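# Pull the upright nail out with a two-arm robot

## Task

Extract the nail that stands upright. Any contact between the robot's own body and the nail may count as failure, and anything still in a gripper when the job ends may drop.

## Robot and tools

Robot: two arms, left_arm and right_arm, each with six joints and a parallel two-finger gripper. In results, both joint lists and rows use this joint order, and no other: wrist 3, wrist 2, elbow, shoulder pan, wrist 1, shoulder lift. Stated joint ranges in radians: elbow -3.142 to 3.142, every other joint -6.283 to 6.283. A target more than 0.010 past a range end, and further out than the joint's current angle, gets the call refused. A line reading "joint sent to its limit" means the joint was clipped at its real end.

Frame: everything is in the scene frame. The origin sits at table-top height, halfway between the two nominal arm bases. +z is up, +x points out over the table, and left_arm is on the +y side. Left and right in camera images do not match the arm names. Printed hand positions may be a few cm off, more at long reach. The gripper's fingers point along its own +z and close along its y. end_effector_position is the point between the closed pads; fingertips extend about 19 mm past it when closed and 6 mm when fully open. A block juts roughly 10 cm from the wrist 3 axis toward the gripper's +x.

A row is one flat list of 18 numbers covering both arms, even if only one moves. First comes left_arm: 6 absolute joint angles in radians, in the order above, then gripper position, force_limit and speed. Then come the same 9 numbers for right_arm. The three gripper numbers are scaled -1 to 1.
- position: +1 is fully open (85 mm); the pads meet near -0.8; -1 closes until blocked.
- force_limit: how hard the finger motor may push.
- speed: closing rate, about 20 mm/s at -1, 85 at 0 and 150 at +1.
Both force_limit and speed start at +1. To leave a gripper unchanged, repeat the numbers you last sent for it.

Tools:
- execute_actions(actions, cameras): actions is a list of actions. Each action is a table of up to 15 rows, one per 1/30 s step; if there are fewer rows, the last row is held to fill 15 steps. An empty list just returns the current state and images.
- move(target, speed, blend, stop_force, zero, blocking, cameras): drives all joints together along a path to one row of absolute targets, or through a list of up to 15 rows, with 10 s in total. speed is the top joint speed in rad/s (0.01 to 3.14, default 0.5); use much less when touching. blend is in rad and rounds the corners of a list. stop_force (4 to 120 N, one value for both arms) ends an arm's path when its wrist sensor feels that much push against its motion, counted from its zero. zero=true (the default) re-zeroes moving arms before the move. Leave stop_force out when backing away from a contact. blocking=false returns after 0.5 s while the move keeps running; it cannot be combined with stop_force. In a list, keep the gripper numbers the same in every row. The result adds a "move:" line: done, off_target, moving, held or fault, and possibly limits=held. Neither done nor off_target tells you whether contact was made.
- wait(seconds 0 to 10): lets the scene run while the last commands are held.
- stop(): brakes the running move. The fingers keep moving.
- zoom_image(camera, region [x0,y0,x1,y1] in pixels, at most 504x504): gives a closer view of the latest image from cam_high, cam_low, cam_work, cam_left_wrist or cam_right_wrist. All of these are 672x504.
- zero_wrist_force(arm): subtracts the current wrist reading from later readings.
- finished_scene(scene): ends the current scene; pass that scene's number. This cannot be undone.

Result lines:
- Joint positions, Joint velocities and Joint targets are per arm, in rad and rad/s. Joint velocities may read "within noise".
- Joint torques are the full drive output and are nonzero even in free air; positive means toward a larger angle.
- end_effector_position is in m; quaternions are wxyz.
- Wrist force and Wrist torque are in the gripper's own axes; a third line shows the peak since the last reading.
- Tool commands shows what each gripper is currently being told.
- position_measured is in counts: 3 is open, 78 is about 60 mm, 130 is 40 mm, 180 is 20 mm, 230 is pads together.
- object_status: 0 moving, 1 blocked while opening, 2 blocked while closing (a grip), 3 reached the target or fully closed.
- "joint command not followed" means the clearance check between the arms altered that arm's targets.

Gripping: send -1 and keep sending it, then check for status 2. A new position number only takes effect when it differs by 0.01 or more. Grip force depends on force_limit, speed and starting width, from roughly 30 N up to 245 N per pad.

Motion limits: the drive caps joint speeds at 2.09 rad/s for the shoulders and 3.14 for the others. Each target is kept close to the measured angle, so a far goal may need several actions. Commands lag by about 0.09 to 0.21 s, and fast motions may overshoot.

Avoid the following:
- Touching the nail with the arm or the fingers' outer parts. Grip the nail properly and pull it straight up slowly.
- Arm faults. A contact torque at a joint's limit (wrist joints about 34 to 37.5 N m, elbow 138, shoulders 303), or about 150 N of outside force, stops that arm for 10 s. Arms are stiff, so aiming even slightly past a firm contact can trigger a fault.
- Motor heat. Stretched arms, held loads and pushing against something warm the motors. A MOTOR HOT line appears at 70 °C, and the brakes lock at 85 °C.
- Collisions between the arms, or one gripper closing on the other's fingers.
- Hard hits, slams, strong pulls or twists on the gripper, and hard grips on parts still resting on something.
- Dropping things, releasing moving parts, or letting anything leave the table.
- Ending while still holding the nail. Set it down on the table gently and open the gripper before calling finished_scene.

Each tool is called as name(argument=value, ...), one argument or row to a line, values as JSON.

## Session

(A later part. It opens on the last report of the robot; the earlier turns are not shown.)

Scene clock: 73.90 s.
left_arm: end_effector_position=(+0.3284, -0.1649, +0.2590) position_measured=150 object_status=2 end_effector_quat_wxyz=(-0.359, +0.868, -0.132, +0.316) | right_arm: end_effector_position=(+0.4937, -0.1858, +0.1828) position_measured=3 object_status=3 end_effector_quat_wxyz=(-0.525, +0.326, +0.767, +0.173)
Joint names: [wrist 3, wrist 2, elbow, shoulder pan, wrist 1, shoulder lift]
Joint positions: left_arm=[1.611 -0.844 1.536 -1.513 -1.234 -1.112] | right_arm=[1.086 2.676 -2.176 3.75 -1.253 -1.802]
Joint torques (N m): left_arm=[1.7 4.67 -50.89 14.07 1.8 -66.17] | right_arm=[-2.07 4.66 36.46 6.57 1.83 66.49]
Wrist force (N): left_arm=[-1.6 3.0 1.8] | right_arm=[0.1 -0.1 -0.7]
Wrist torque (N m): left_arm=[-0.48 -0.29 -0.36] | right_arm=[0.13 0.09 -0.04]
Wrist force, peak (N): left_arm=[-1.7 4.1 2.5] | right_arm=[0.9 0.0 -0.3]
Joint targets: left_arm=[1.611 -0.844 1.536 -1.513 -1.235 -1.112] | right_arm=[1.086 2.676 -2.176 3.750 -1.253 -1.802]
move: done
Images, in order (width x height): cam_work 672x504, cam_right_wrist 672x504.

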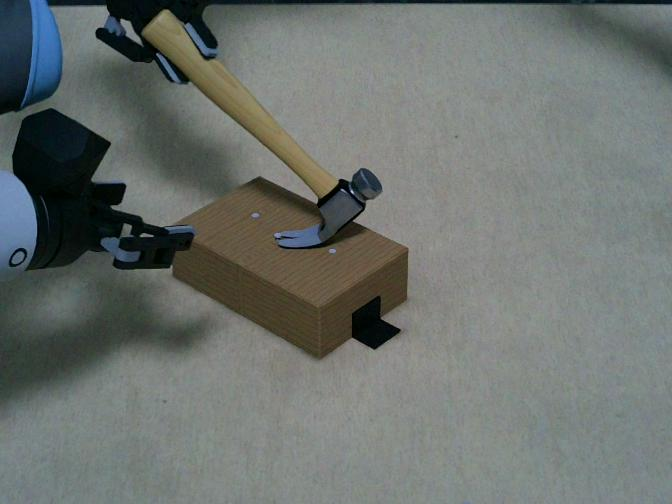

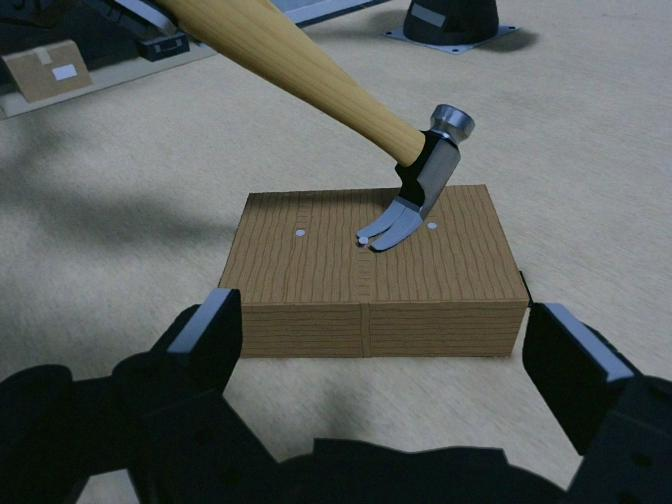

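move(
  target=[1.6133,-0.8421,1.5304,-1.5110,-1.2344,-1.1087,-0.97,1,-1,1.086,2.676,-2.176,3.750,-1.253,-1.802,1,1,1],
  speed=0.01,
  stop_force=8,
  cameras=["cam_work","cam_right_wrist"],
)

zoom_image(
  camera="cam_right_wrist",
  region=[330, 190, 430, 270],
)

zoom_image(
  camera="cam_work",
  region=[250, 200, 350, 280],
)

Scene clock: 75.83 s.
left_arm: end_effector_position=(+0.3305, -0.1669, +0.2590) position_measured=150 object_status=2 end_effector_quat_wxyz=(-0.359, +0.868, -0.132, +0.316) | right_arm: end_effector_position=(+0.4937, -0.1858, +0.1828) position_measured=3 object_status=3 end_effector_quat_wxyz=(-0.525, +0.326, +0.767, +0.173)
Joint names: [wrist 3, wrist 2, elbow, shoulder pan, wrist 1, shoulder lift]
Joint positions: left_arm=[1.613 -0.842 1.53 -1.511 -1.234 -1.109] | right_arm=[1.086 2.676 -2.176 3.75 -1.253 -1.802]
Joint torques (N m): left_arm=[1.97 4.64 -51.89 13.33 1.49 -65.08] | right_arm=[-2.25 4.27 36.47 5.89 1.01 65.58]
Wrist force (N): left_arm=[-1.5 2.6 1.9] | right_arm=[0.7 -0.3 -0.1]
Wrist torque (N m): left_arm=[-0.43 -0.35 -0.31] | right_arm=[0.08 -0.03 -0.04]
Wrist force, peak (N): left_arm=[-1.6 3.4 2.1] | right_arm=[0.3 -0.2 -0.9]
Joint targets: left_arm=[1.613 -0.842 1.530 -1.511 -1.234 -1.109] | right_arm=[1.086 2.676 -2.176 3.750 -1.253 -1.802]
move: done
Images, in order (width x height): cam_work 672x504, cam_right_wrist 672x504.

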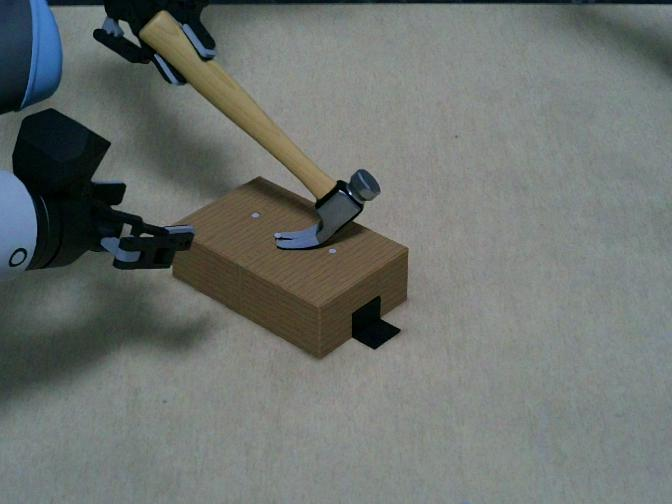

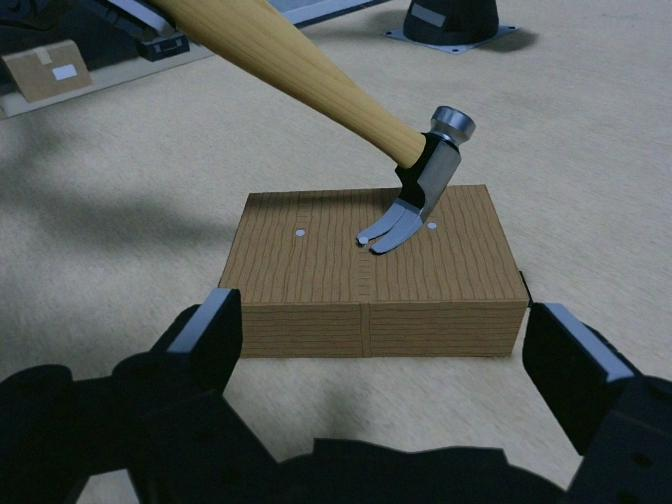

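Scaled by 5.040 from the camera's 672x504 image, which has a finer 960x720 frame.

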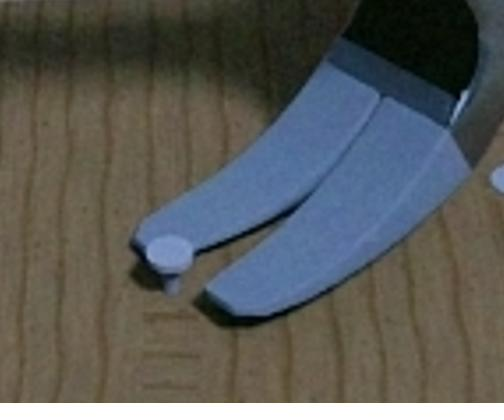

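Scaled by 5.040 from the camera's 672x504 image, which has a finer 960x720 frame.

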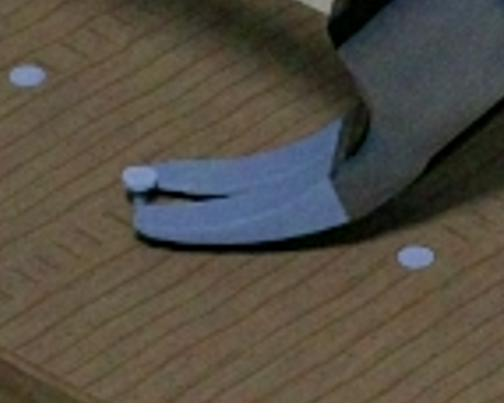

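move(
  target=[1.6133,-0.8421,1.5169,-1.5112,-1.2296,-1.1000,-0.97,1,-1,1.086,2.676,-2.176,3.750,-1.253,-1.802,1,1,1],
  speed=0.015,
  stop_force=8,
  cameras=["cam_work","cam_right_wrist"],
)

zoom_image(
  camera="cam_right_wrist",
  region=[330, 190, 430, 270],
)

zoom_image(
  camera="cam_work",
  region=[250, 200, 350, 280],
)

Scene clock: 80.40 s.
left_arm: end_effector_position=(+0.3306, -0.1728, +0.2591) position_measured=150 object_status=2 end_effector_quat_wxyz=(-0.359, +0.868, -0.132, +0.316) | right_arm: end_effector_position=(+0.4937, -0.1858, +0.1828) position_measured=3 object_status=3 end_effector_quat_wxyz=(-0.525, +0.326, +0.767, +0.173)
Joint names: [wrist 3, wrist 2, elbow, shoulder pan, wrist 1, shoulder lift]
Joint positions: left_arm=[1.613 -0.842 1.517 -1.511 -1.23 -1.1] | right_arm=[1.086 2.676 -2.176 3.75 -1.253 -1.802]
Joint torques (N m): left_arm=[1.7 3.36 -51.59 -12.69 1.97 -65.66] | right_arm=[-1.93 3.7 36.06 2.81 -0.54 62.89]
Wrist force (N): left_arm=[-2.5 3.1 2.4] | right_arm=[0.1 -0.1 0.0]
Wrist torque (N m): left_arm=[-0.52 -0.42 -0.34] | right_arm=[0.12 0.08 -0.04]
Wrist force, peak (N): left_arm=[-2.6 3.4 2.7] | right_arm=[0.7 -0.7 -0.2]
Joint targets: left_arm=[1.613 -0.842 1.517 -1.511 -1.230 -1.100] | right_arm=[1.086 2.676 -2.176 3.750 -1.253 -1.802]
move: done
Images, in order (width x height): cam_work 672x504, cam_right_wrist 672x504.

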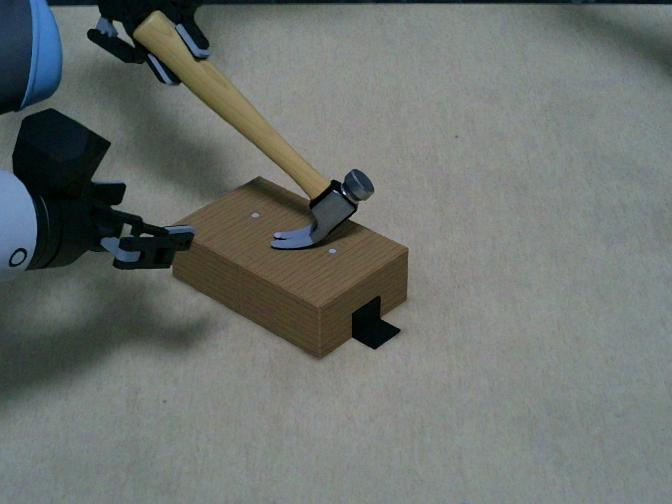

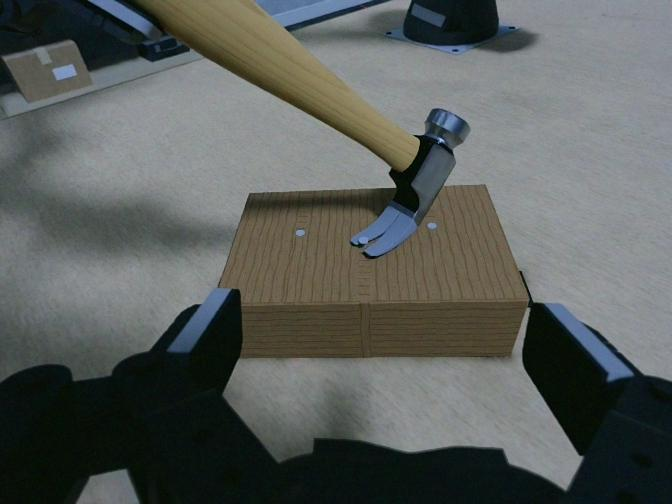

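Scaled by 5.040 from the camera's 672x504 image, which has a finer 960x720 frame.

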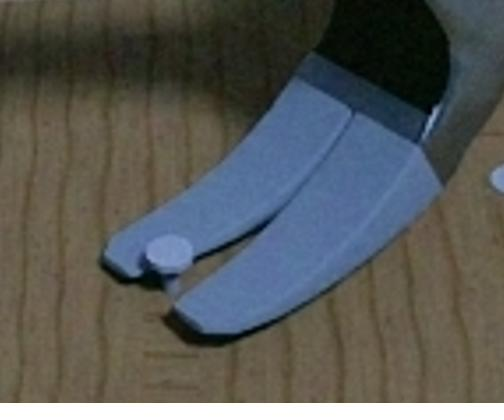

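Scaled by 5.040 from the camera's 672x504 image, which has a finer 960x720 frame.

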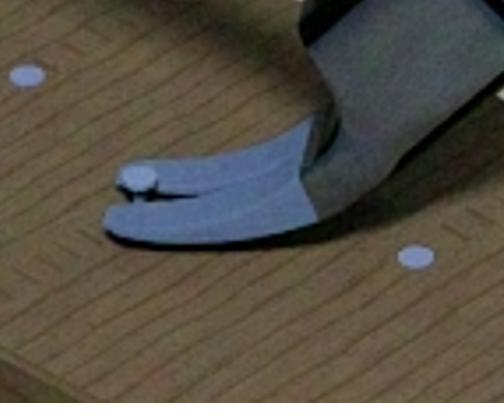

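move(
  target=[1.6139,-0.8417,1.5032,-1.5108,-1.2253,-1.0911,-0.97,1,-1,1.086,2.676,-2.176,3.750,-1.253,-1.802,1,1,1],
  speed=0.015,
  stop_force=10,
  cameras=["cam_work","cam_right_wrist"],
)

zoom_image(
  camera="cam_right_wrist",
  region=[330, 190, 430, 270],
)

zoom_image(
  camera="cam_work",
  region=[250, 200, 350, 280],
)

Scene clock: 82.43 s.
left_arm: end_effector_position=(+0.3312, -0.1788, +0.2591) position_measured=150 object_status=2 end_effector_quat_wxyz=(-0.359, +0.868, -0.132, +0.316) | right_arm: end_effector_position=(+0.4937, -0.1858, +0.1828) position_measured=3 object_status=3 end_effector_quat_wxyz=(-0.525, +0.326, +0.767, +0.173)
Joint names: [wrist 3, wrist 2, elbow, shoulder pan, wrist 1, shoulder lift]
Joint positions: left_arm=[1.614 -0.842 1.503 -1.511 -1.225 -1.091] | right_arm=[1.086 2.676 -2.176 3.75 -1.253 -1.802]
Joint torques (N m): left_arm=[1.95 5.39 -52.8 13.95 0.87 -66.65] | right_arm=[-2.17 3.45 35.76 2.11 -0.35 63.67]
Wrist force (N): left_arm=[-3.5 1.8 2.1] | right_arm=[0.1 -0.2 -0.3]
Wrist torque (N m): left_arm=[-0.21 -0.51 -0.15] | right_arm=[0.11 0.09 -0.04]
Wrist force, peak (N): left_arm=[-2.9 3.3 2.5] | right_arm=[0.2 0.3 -0.8]
Joint targets: left_arm=[1.614 -0.842 1.503 -1.511 -1.225 -1.091] | right_arm=[1.086 2.676 -2.176 3.750 -1.253 -1.802]
move: done
Images, in order (width x height): cam_work 672x504, cam_right_wrist 672x504.

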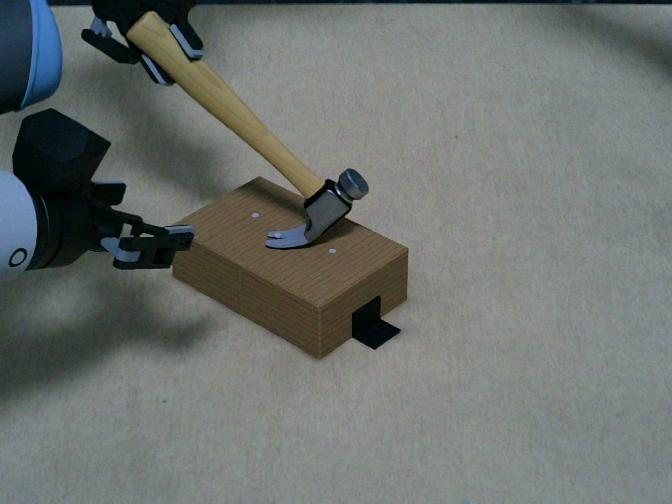

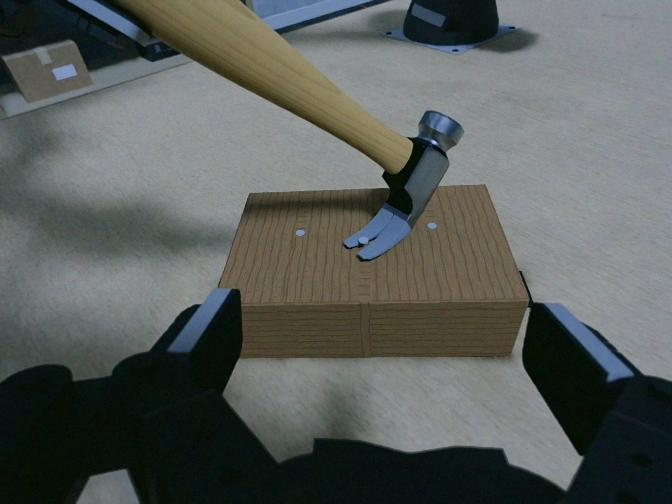

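Scaled by 5.040 from the camera's 672x504 image, which has a finer 960x720 frame.

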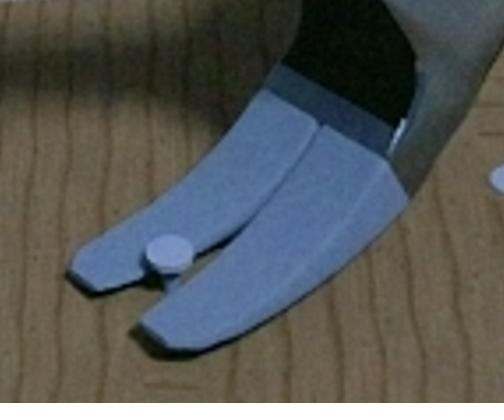

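Scaled by 5.040 from the camera's 672x504 image, which has a finer 960x720 frame.

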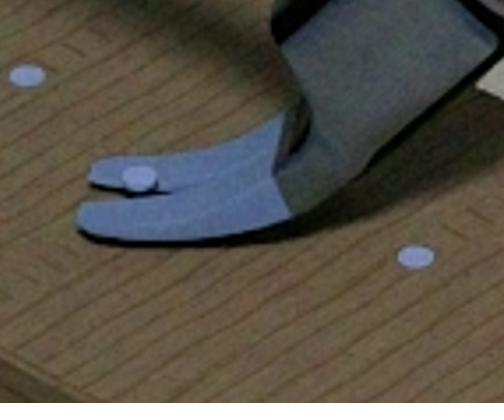

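move(
  target=[1.6150,-0.8409,1.4915,-1.5099,-1.2223,-1.0835,-0.97,1,-1,1.086,2.676,-2.176,3.750,-1.253,-1.802,1,1,1],
  speed=0.015,
  stop_force=12,
  cameras=["cam_work","cam_right_wrist"],
)

zoom_image(
  camera="cam_right_wrist",
  region=[330, 190, 430, 270],
)

zoom_image(
  camera="cam_work",
  region=[250, 200, 350, 280],
)

Scene clock: 84.30 s.
left_arm: end_effector_position=(+0.3323, -0.1838, +0.2592) position_measured=150 object_status=2 end_effector_quat_wxyz=(-0.359, +0.868, -0.132, +0.316) | right_arm: end_effector_position=(+0.4937, -0.1858, +0.1828) position_measured=3 object_status=3 end_effector_quat_wxyz=(-0.525, +0.326, +0.767, +0.173)
Joint names: [wrist 3, wrist 2, elbow, shoulder pan, wrist 1, shoulder lift]
Joint positions: left_arm=[1.615 -0.841 1.491 -1.51 -1.222 -1.083] | right_arm=[1.086 2.676 -2.176 3.75 -1.253 -1.802]
Joint torques (N m): left_arm=[1.31 5.35 -52.74 12.99 1.45 -66.87] | right_arm=[-1.91 3.17 36.71 -0.91 -0.59 61.8]
Wrist force (N): left_arm=[-3.2 0.0 1.3] | right_arm=[0.0 0.1 -0.6]
Wrist torque (N m): left_arm=[0.00 -0.51 -0.01] | right_arm=[0.15 0.10 -0.04]
Wrist force, peak (N): left_arm=[-3.6 1.8 2.5] | right_arm=[0.6 -0.1 -0.8]
Joint targets: left_arm=[1.615 -0.841 1.491 -1.510 -1.222 -1.083] | right_arm=[1.086 2.676 -2.176 3.750 -1.253 -1.802]
move: done
Images, in order (width x height): cam_work 672x504, cam_right_wrist 672x504.

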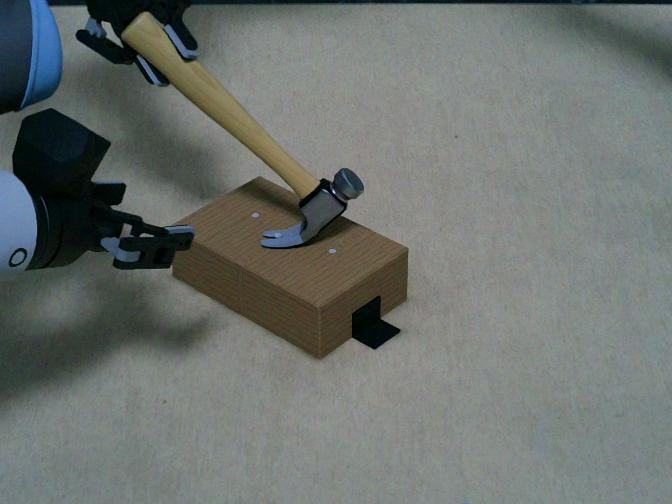

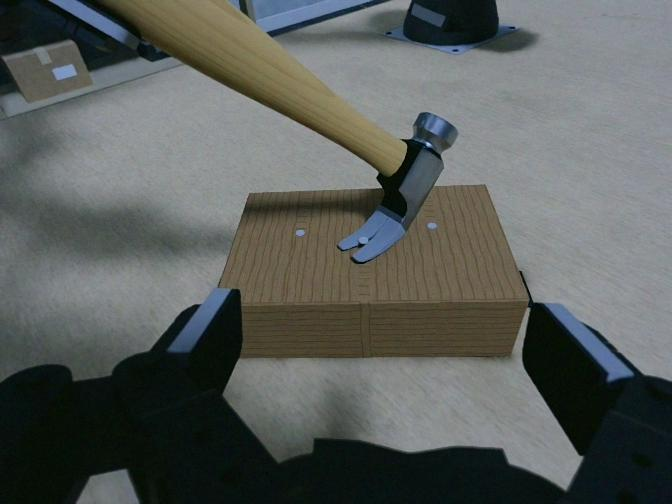

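Scaled by 5.040 from the camera's 672x504 image, which has a finer 960x720 frame.

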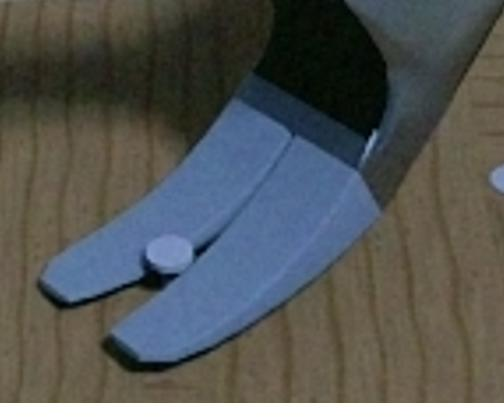

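Scaled by 5.040 from the camera's 672x504 image, which has a finer 960x720 frame.

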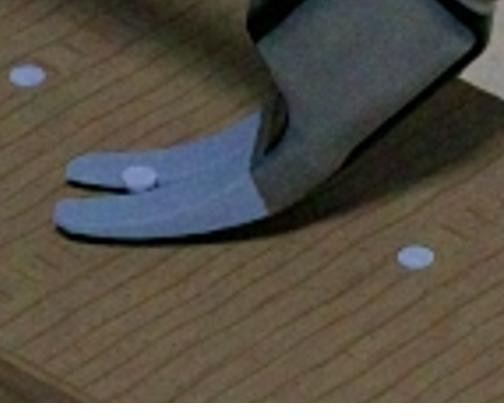

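move(
  target=[1.6150,-0.8409,1.4847,-1.5101,-1.2199,-1.0791,-0.97,1,-1,1.086,2.676,-2.176,3.750,-1.253,-1.802,1,1,1],
  speed=0.01,
  stop_force=12,
  cameras=["cam_work","cam_right_wrist","cam_low"],
)

zoom_image(
  camera="cam_right_wrist",
  region=[330, 190, 430, 270],
)

zoom_image(
  camera="cam_low",
  region=[200, 20, 350, 210],
)

Scene clock: 86.27 s.
left_arm: end_effector_position=(+0.3323, -0.1863, +0.2591) position_measured=150 object_status=2 end_effector_quat_wxyz=(-0.359, +0.868, -0.132, +0.316) | right_arm: end_effector_position=(+0.4937, -0.1858, +0.1828) position_measured=3 object_status=3 end_effector_quat_wxyz=(-0.525, +0.326, +0.767, +0.173)
Joint names: [wrist 3, wrist 2, elbow, shoulder pan, wrist 1, shoulder lift]
Joint positions: left_arm=[1.615 -0.841 1.486 -1.51 -1.22 -1.08] | right_arm=[1.086 2.676 -2.176 3.75 -1.253 -1.802]
Joint torques (N m): left_arm=[1.28 5.56 -49.65 -4.21 -8.81 -104.35] | right_arm=[-1.85 2.91 35.55 -1.69 -0.4 61.92]
Wrist force (N): left_arm=[-10.3 1.5 15.2] | right_arm=[0.1 -0.2 -0.4]
Wrist torque (N m): left_arm=[0.52 -0.39 0.22] | right_arm=[0.10 0.08 -0.04]
Wrist force, peak (N): left_arm=[-14.2 2.7 20.5] | right_arm=[0.1 -0.4 -0.8]
Joint targets: left_arm=[1.615 -0.841 1.486 -1.510 -1.220 -1.080] | right_arm=[1.086 2.676 -2.176 3.750 -1.253 -1.802]
move: contact (left_arm)
Images, in order (width x height): cam_low 672x504, cam_work 672x504, cam_right_wrist 672x504.

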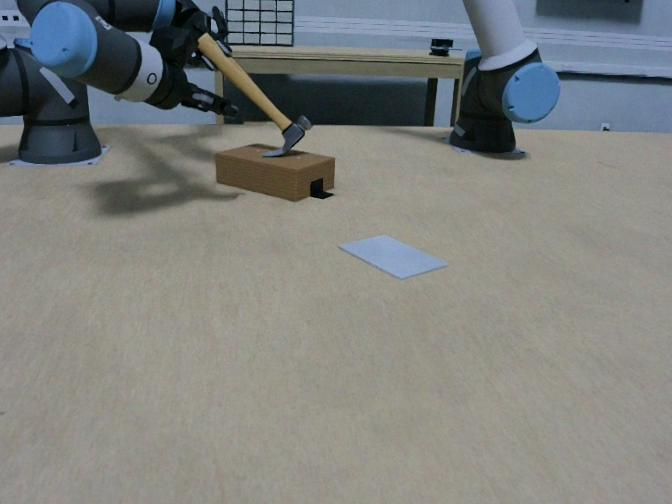

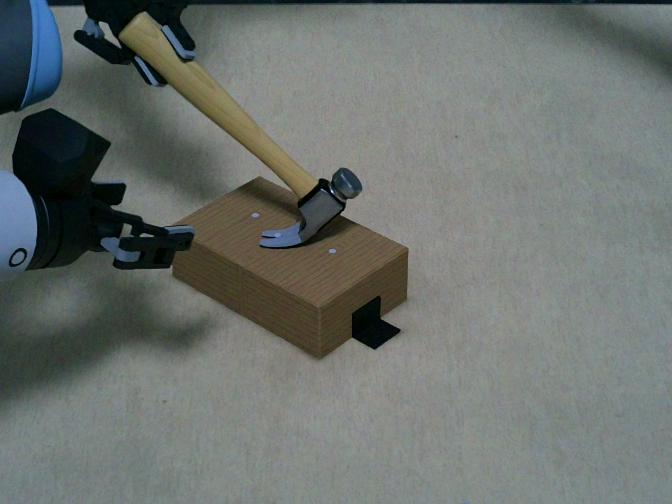

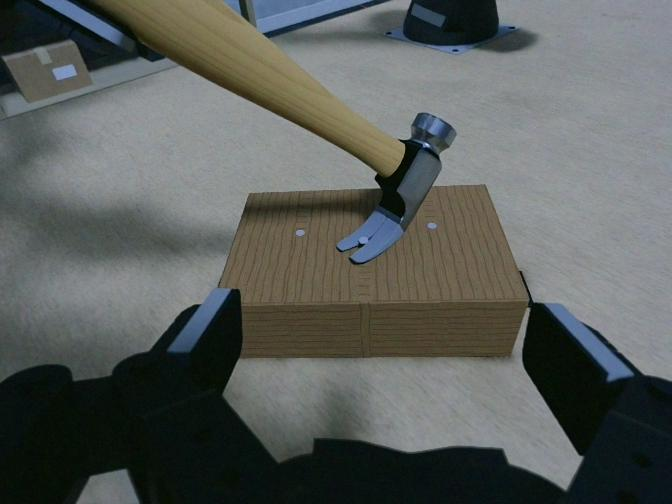

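Scaled by 5.040 from the camera's 672x504 image, which has a finer 960x720 frame.

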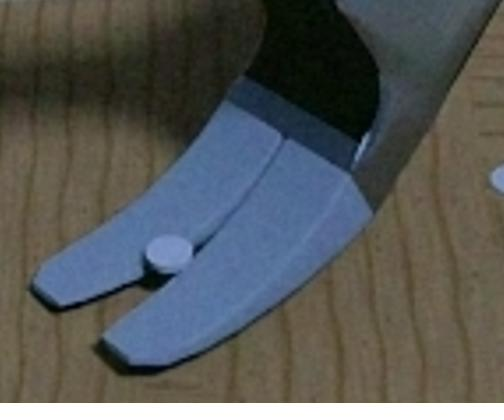

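Scaled by 2.653 from the camera's 672x504 image, which has a finer 960x720 frame.

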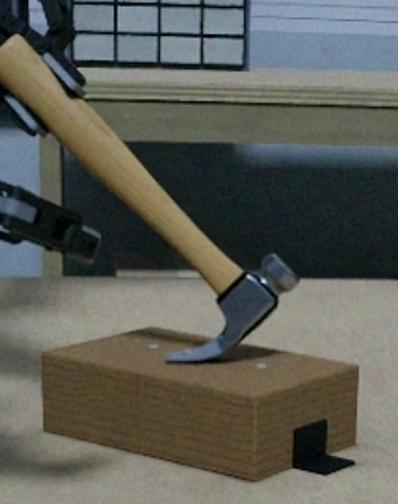

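move(
  target=[1.618,-0.843,1.5395,-1.5088,-1.295,-1.1315,-0.97,1,-1,1.086,2.676,-2.176,3.750,-1.253,-1.802,1,1,1],
  speed=0.05,
  stop_force=50,
  cameras=["cam_work","cam_right_wrist","cam_low"],
)

zoom_image(
  camera="cam_right_wrist",
  region=[330, 190, 430, 270],
)

zoom_image(
  camera="cam_low",
  region=[200, 20, 350, 210],
)

Scene clock: 92.10 s.
left_arm: end_effector_position=(+0.3322, -0.1742, +0.2684) position_measured=150 object_status=2 end_effector_quat_wxyz=(-0.328, +0.880, -0.120, +0.321) | right_arm: end_effector_position=(+0.4937, -0.1858, +0.1828) position_measured=3 object_status=3 end_effector_quat_wxyz=(-0.525, +0.326, +0.767, +0.173)
Joint names: [wrist 3, wrist 2, elbow, shoulder pan, wrist 1, shoulder lift]
Joint positions: left_arm=[1.618 -0.843 1.54 -1.509 -1.295 -1.132] | right_arm=[1.086 2.676 -2.176 3.75 -1.253 -1.802]
Joint torques (N m): left_arm=[1.73 6.44 -71.71 -0.27 -10.61 -124.38] | right_arm=[-1.82 2.1 35.31 -5.22 -0.05 58.4]
Wrist force (N): left_arm=[-27.5 13.9 46.4] | right_arm=[0.1 0.0 -0.3]
Wrist torque (N m): left_arm=[0.15 -0.15 -0.02] | right_arm=[0.13 0.09 -0.04]
Wrist force, peak (N): left_arm=[-31.1 15.9 52.2] | right_arm=[0.6 -0.3 -0.9]
Joint targets: left_arm=[1.618 -0.843 1.539 -1.509 -1.295 -1.131] | right_arm=[1.086 2.676 -2.176 3.750 -1.253 -1.802]
move: done
Images, in order (width x height): cam_low 672x504, cam_work 672x504, cam_right_wrist 672x504.

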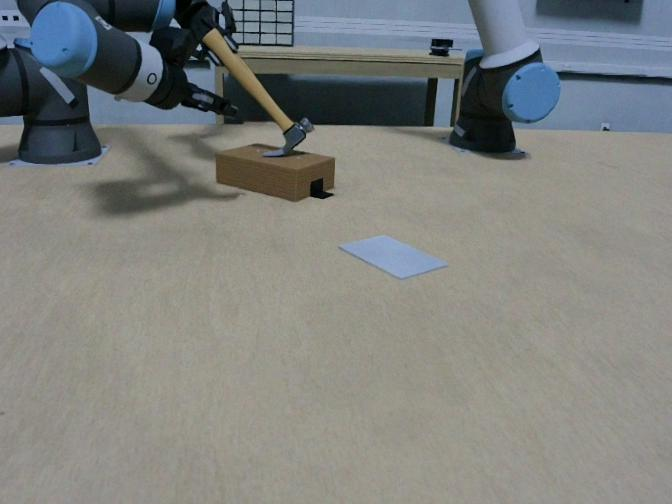

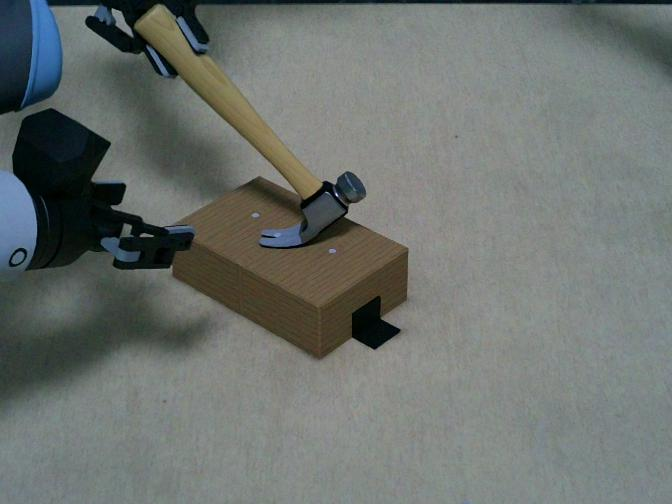

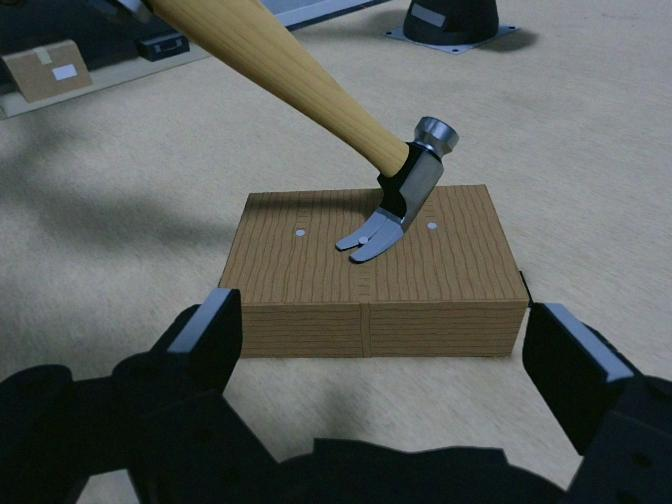

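Scaled by 5.040 from the camera's 672x504 image, which has a finer 960x720 frame.

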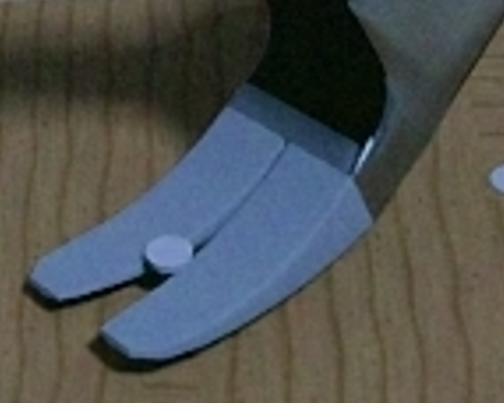

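Scaled by 2.653 from the camera's 672x504 image, which has a finer 960x720 frame.

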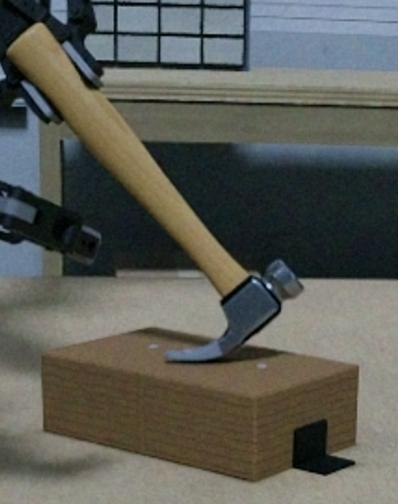

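move(
  target=[1.621,-0.845,1.5991,-1.5077,-1.3737,-1.1823,-0.97,1,-1,1.086,2.676,-2.176,3.750,-1.253,-1.802,1,1,1],
  speed=0.05,
  stop_force=50,
  cameras=["cam_work","cam_right_wrist","cam_low"],
)

zoom_image(
  camera="cam_right_wrist",
  region=[330, 190, 430, 270],
)

zoom_image(
  camera="cam_low",
  region=[200, 20, 350, 210],
)

Scene clock: 95.57 s.
left_arm: end_effector_position=(+0.3320, -0.1599, +0.2737) position_measured=150 object_status=2 end_effector_quat_wxyz=(-0.298, +0.891, -0.109, +0.324) | right_arm: end_effector_position=(+0.4937, -0.1858, +0.1828) position_measured=3 object_status=3 end_effector_quat_wxyz=(-0.525, +0.326, +0.767, +0.173)
Joint names: [wrist 3, wrist 2, elbow, shoulder pan, wrist 1, shoulder lift]
Joint positions: left_arm=[1.621 -0.845 1.599 -1.508 -1.374 -1.182] | right_arm=[1.086 2.676 -2.176 3.75 -1.253 -1.802]
Joint torques (N m): left_arm=[1.69 1.4 -48.51 7.36 -7.62 -98.06] | right_arm=[-1.83 1.75 35.07 -9.16 0.03 58.34]
Wrist force (N): left_arm=[-6.6 3.8 15.1] | right_arm=[0.1 -0.1 -0.3]
Wrist torque (N m): left_arm=[-0.04 0.03 0.30] | right_arm=[0.13 0.08 -0.03]
Wrist force, peak (N): left_arm=[-27.7 14.7 46.9] | right_arm=[0.6 0.1 -0.7]
Joint targets: left_arm=[1.621 -0.845 1.599 -1.508 -1.374 -1.182] | right_arm=[1.086 2.676 -2.176 3.750 -1.253 -1.802]
move: done
Images, in order (width x height): cam_low 672x504, cam_work 672x504, cam_right_wrist 672x504.

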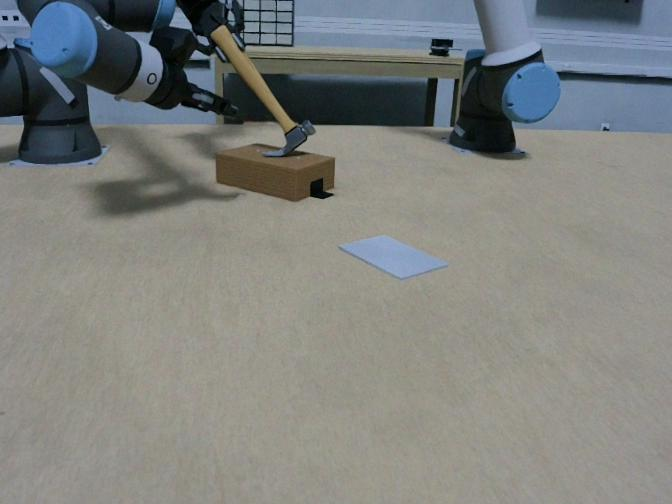

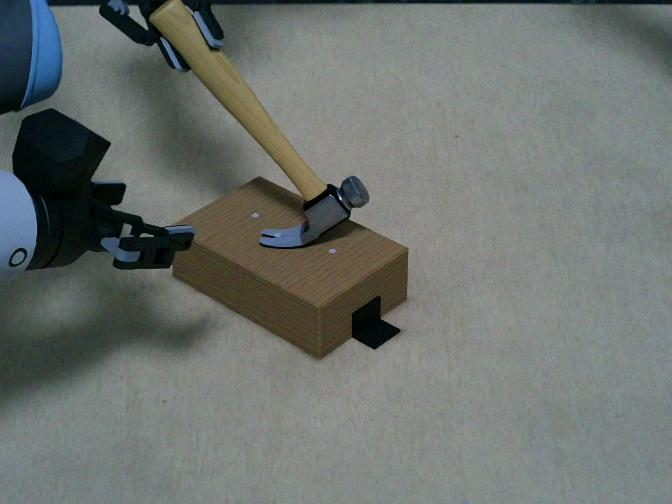

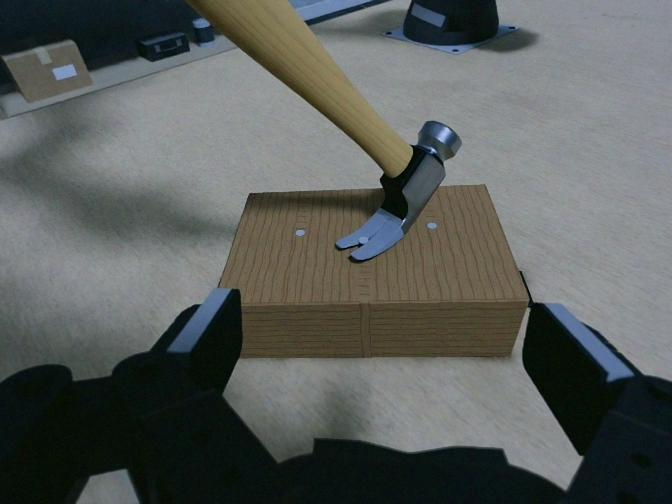

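Scaled by 5.040 from the camera's 672x504 image, which has a finer 960x720 frame.

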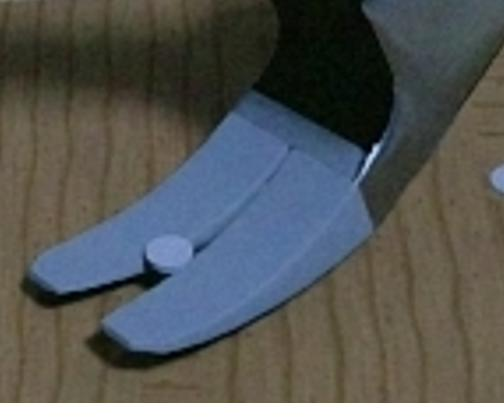

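Scaled by 2.653 from the camera's 672x504 image, which has a finer 960x720 frame.

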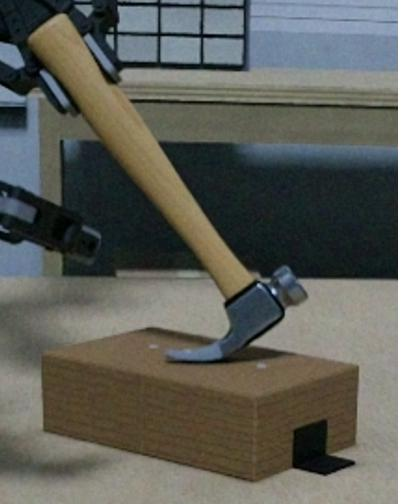

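move(
  target=[1.6281,-0.8486,1.6995,-1.5049,-1.5119,-1.2714,-0.97,1,-1,1.086,2.676,-2.176,3.750,-1.253,-1.802,1,1,1],
  speed=0.06,
  stop_force=50,
  cameras=["cam_work","cam_right_wrist","cam_low"],
)

zoom_image(
  camera="cam_right_wrist",
  region=[330, 190, 430, 270],
)

zoom_image(
  camera="cam_low",
  region=[200, 20, 350, 210],
)

Scene clock: 99.07 s.
left_arm: end_effector_position=(+0.3321, -0.1354, +0.2845) position_measured=150 object_status=2 end_effector_quat_wxyz=(-0.243, +0.908, -0.089, +0.330) | right_arm: end_effector_position=(+0.4937, -0.1858, +0.1828) position_measured=3 object_status=3 end_effector_quat_wxyz=(-0.525, +0.326, +0.767, +0.173)
Joint names: [wrist 3, wrist 2, elbow, shoulder pan, wrist 1, shoulder lift]
Joint positions: left_arm=[1.628 -0.849 1.7 -1.505 -1.512 -1.271] | right_arm=[1.086 2.676 -2.176 3.75 -1.253 -1.802]
Joint torques (N m): left_arm=[1.61 2.47 -59.12 -1.31 -5.05 -113.82] | right_arm=[-1.75 1.28 34.31 -10.6 0.19 56.78]
Wrist force (N): left_arm=[-7.0 28.4 43.4] | right_arm=[0.0 0.0 -0.7]
Wrist torque (N m): left_arm=[0.25 0.03 0.11] | right_arm=[0.13 0.09 -0.04]
Wrist force, peak (N): left_arm=[-11.3 30.0 49.7] | right_arm=[0.0 0.0 -1.0]
Joint targets: left_arm=[1.628 -0.849 1.700 -1.505 -1.512 -1.271] | right_arm=[1.086 2.676 -2.176 3.750 -1.253 -1.802]
move: done
Images, in order (width x height): cam_low 672x504, cam_work 672x504, cam_right_wrist 672x504.

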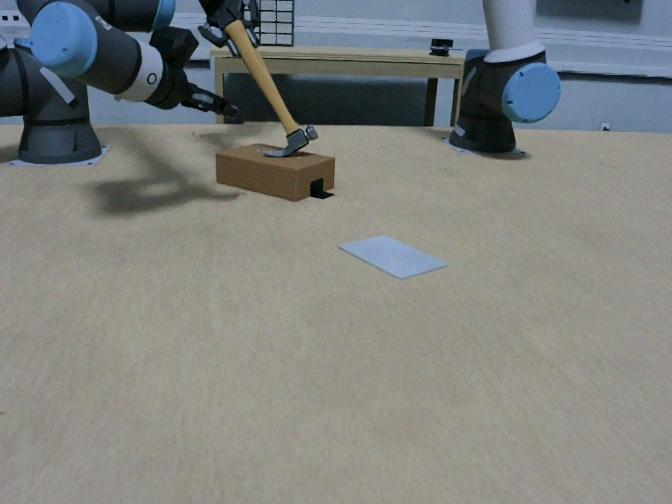

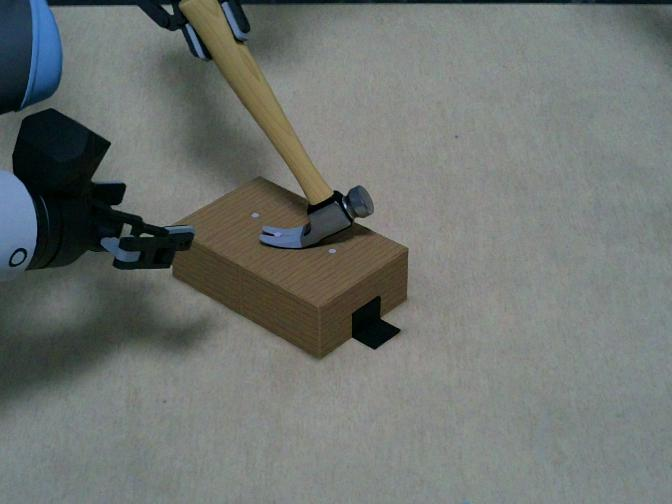

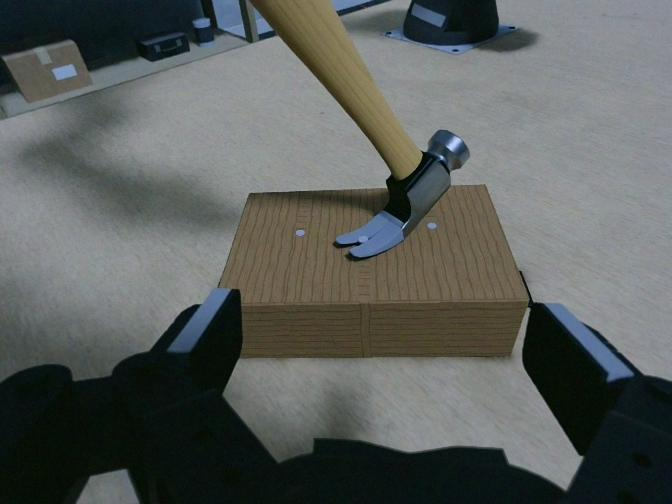

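Scaled by 5.040 from the camera's 672x504 image, which has a finer 960x720 frame.

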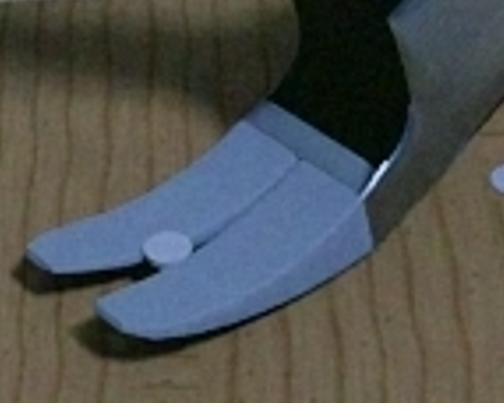

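Scaled by 2.653 from the camera's 672x504 image, which has a finer 960x720 frame.

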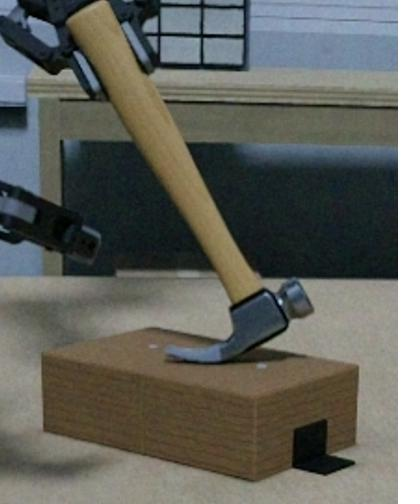

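move(
  target=[1.633,-0.852,1.7732,-1.5027,-1.6148,-1.3328,-0.97,1,-1,1.086,2.676,-2.176,3.750,-1.253,-1.802,1,1,1],
  speed=0.06,
  stop_force=60,
  cameras=["cam_work","cam_right_wrist","cam_low"],
)

zoom_image(
  camera="cam_right_wrist",
  region=[330, 190, 430, 270],
)

zoom_image(
  camera="cam_low",
  region=[200, 20, 350, 210],
)

Scene clock: 102.07 s.
left_arm: end_effector_position=(+0.3320, -0.1172, +0.2891) position_measured=150 object_status=2 end_effector_quat_wxyz=(-0.203, +0.917, -0.075, +0.334) | right_arm: end_effector_position=(+0.4937, -0.1858, +0.1828) position_measured=3 object_status=3 end_effector_quat_wxyz=(-0.525, +0.326, +0.767, +0.173)
Joint names: [wrist 3, wrist 2, elbow, shoulder pan, wrist 1, shoulder lift]
Joint positions: left_arm=[1.633 -0.852 1.773 -1.503 -1.615 -1.333] | right_arm=[1.086 2.676 -2.176 3.75 -1.253 -1.802]
Joint torques (N m): left_arm=[0.76 -1.47 -39.31 13.54 -2.53 -90.38] | right_arm=[-1.73 0.79 34.81 -13.89 0.38 54.3]
Wrist force (N): left_arm=[7.7 28.1 19.3] | right_arm=[0.2 -0.2 -0.2]
Wrist torque (N m): left_arm=[0.63 0.14 0.57] | right_arm=[0.11 0.06 -0.04]
Wrist force, peak (N): left_arm=[-7.1 28.7 43.5] | right_arm=[0.6 -0.4 -0.5]
Joint targets: left_arm=[1.633 -0.852 1.773 -1.503 -1.615 -1.333] | right_arm=[1.086 2.676 -2.176 3.750 -1.253 -1.802]
move: done
Images, in order (width x height): cam_low 672x504, cam_work 672x504, cam_right_wrist 672x504.

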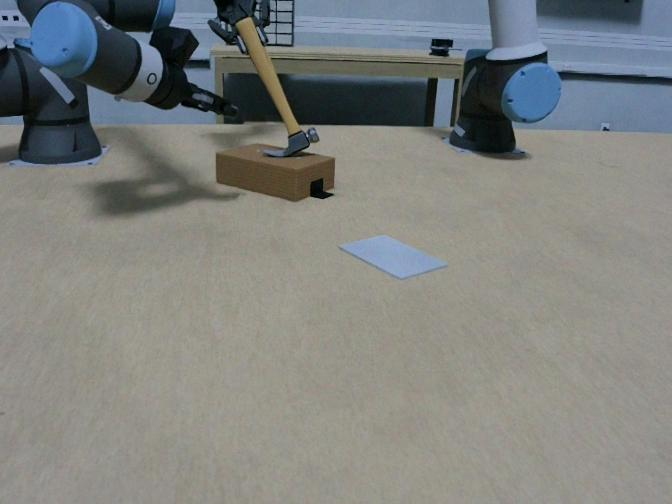

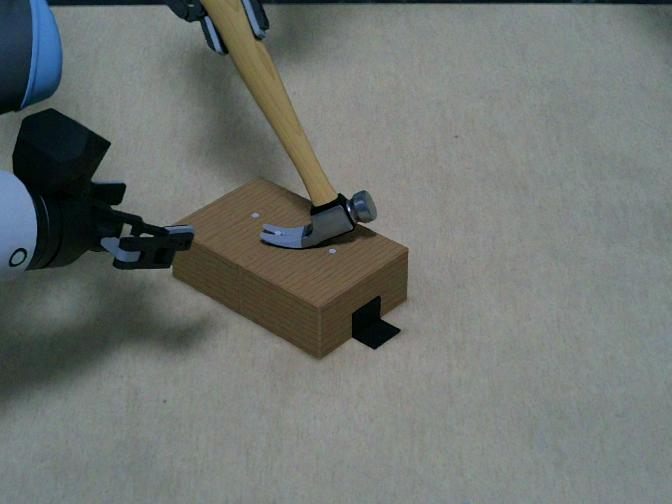

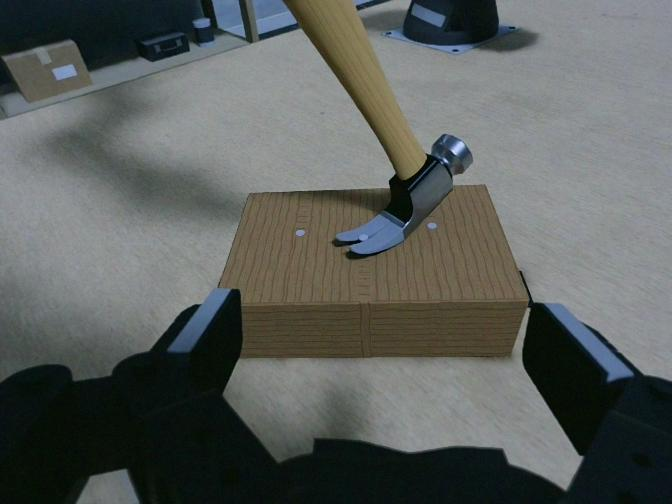

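Scaled by 5.040 from the camera's 672x504 image, which has a finer 960x720 frame.

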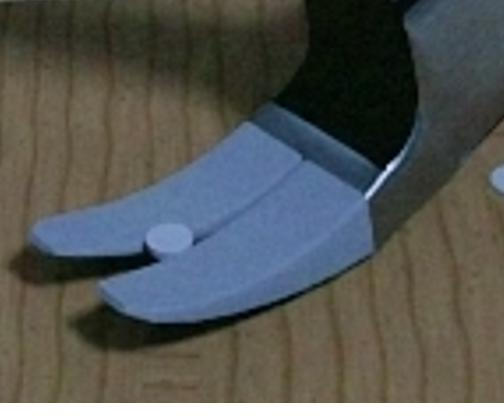

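Scaled by 2.653 from the camera's 672x504 image, which has a finer 960x720 frame.

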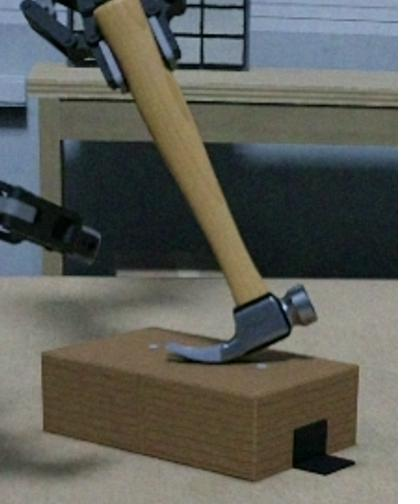

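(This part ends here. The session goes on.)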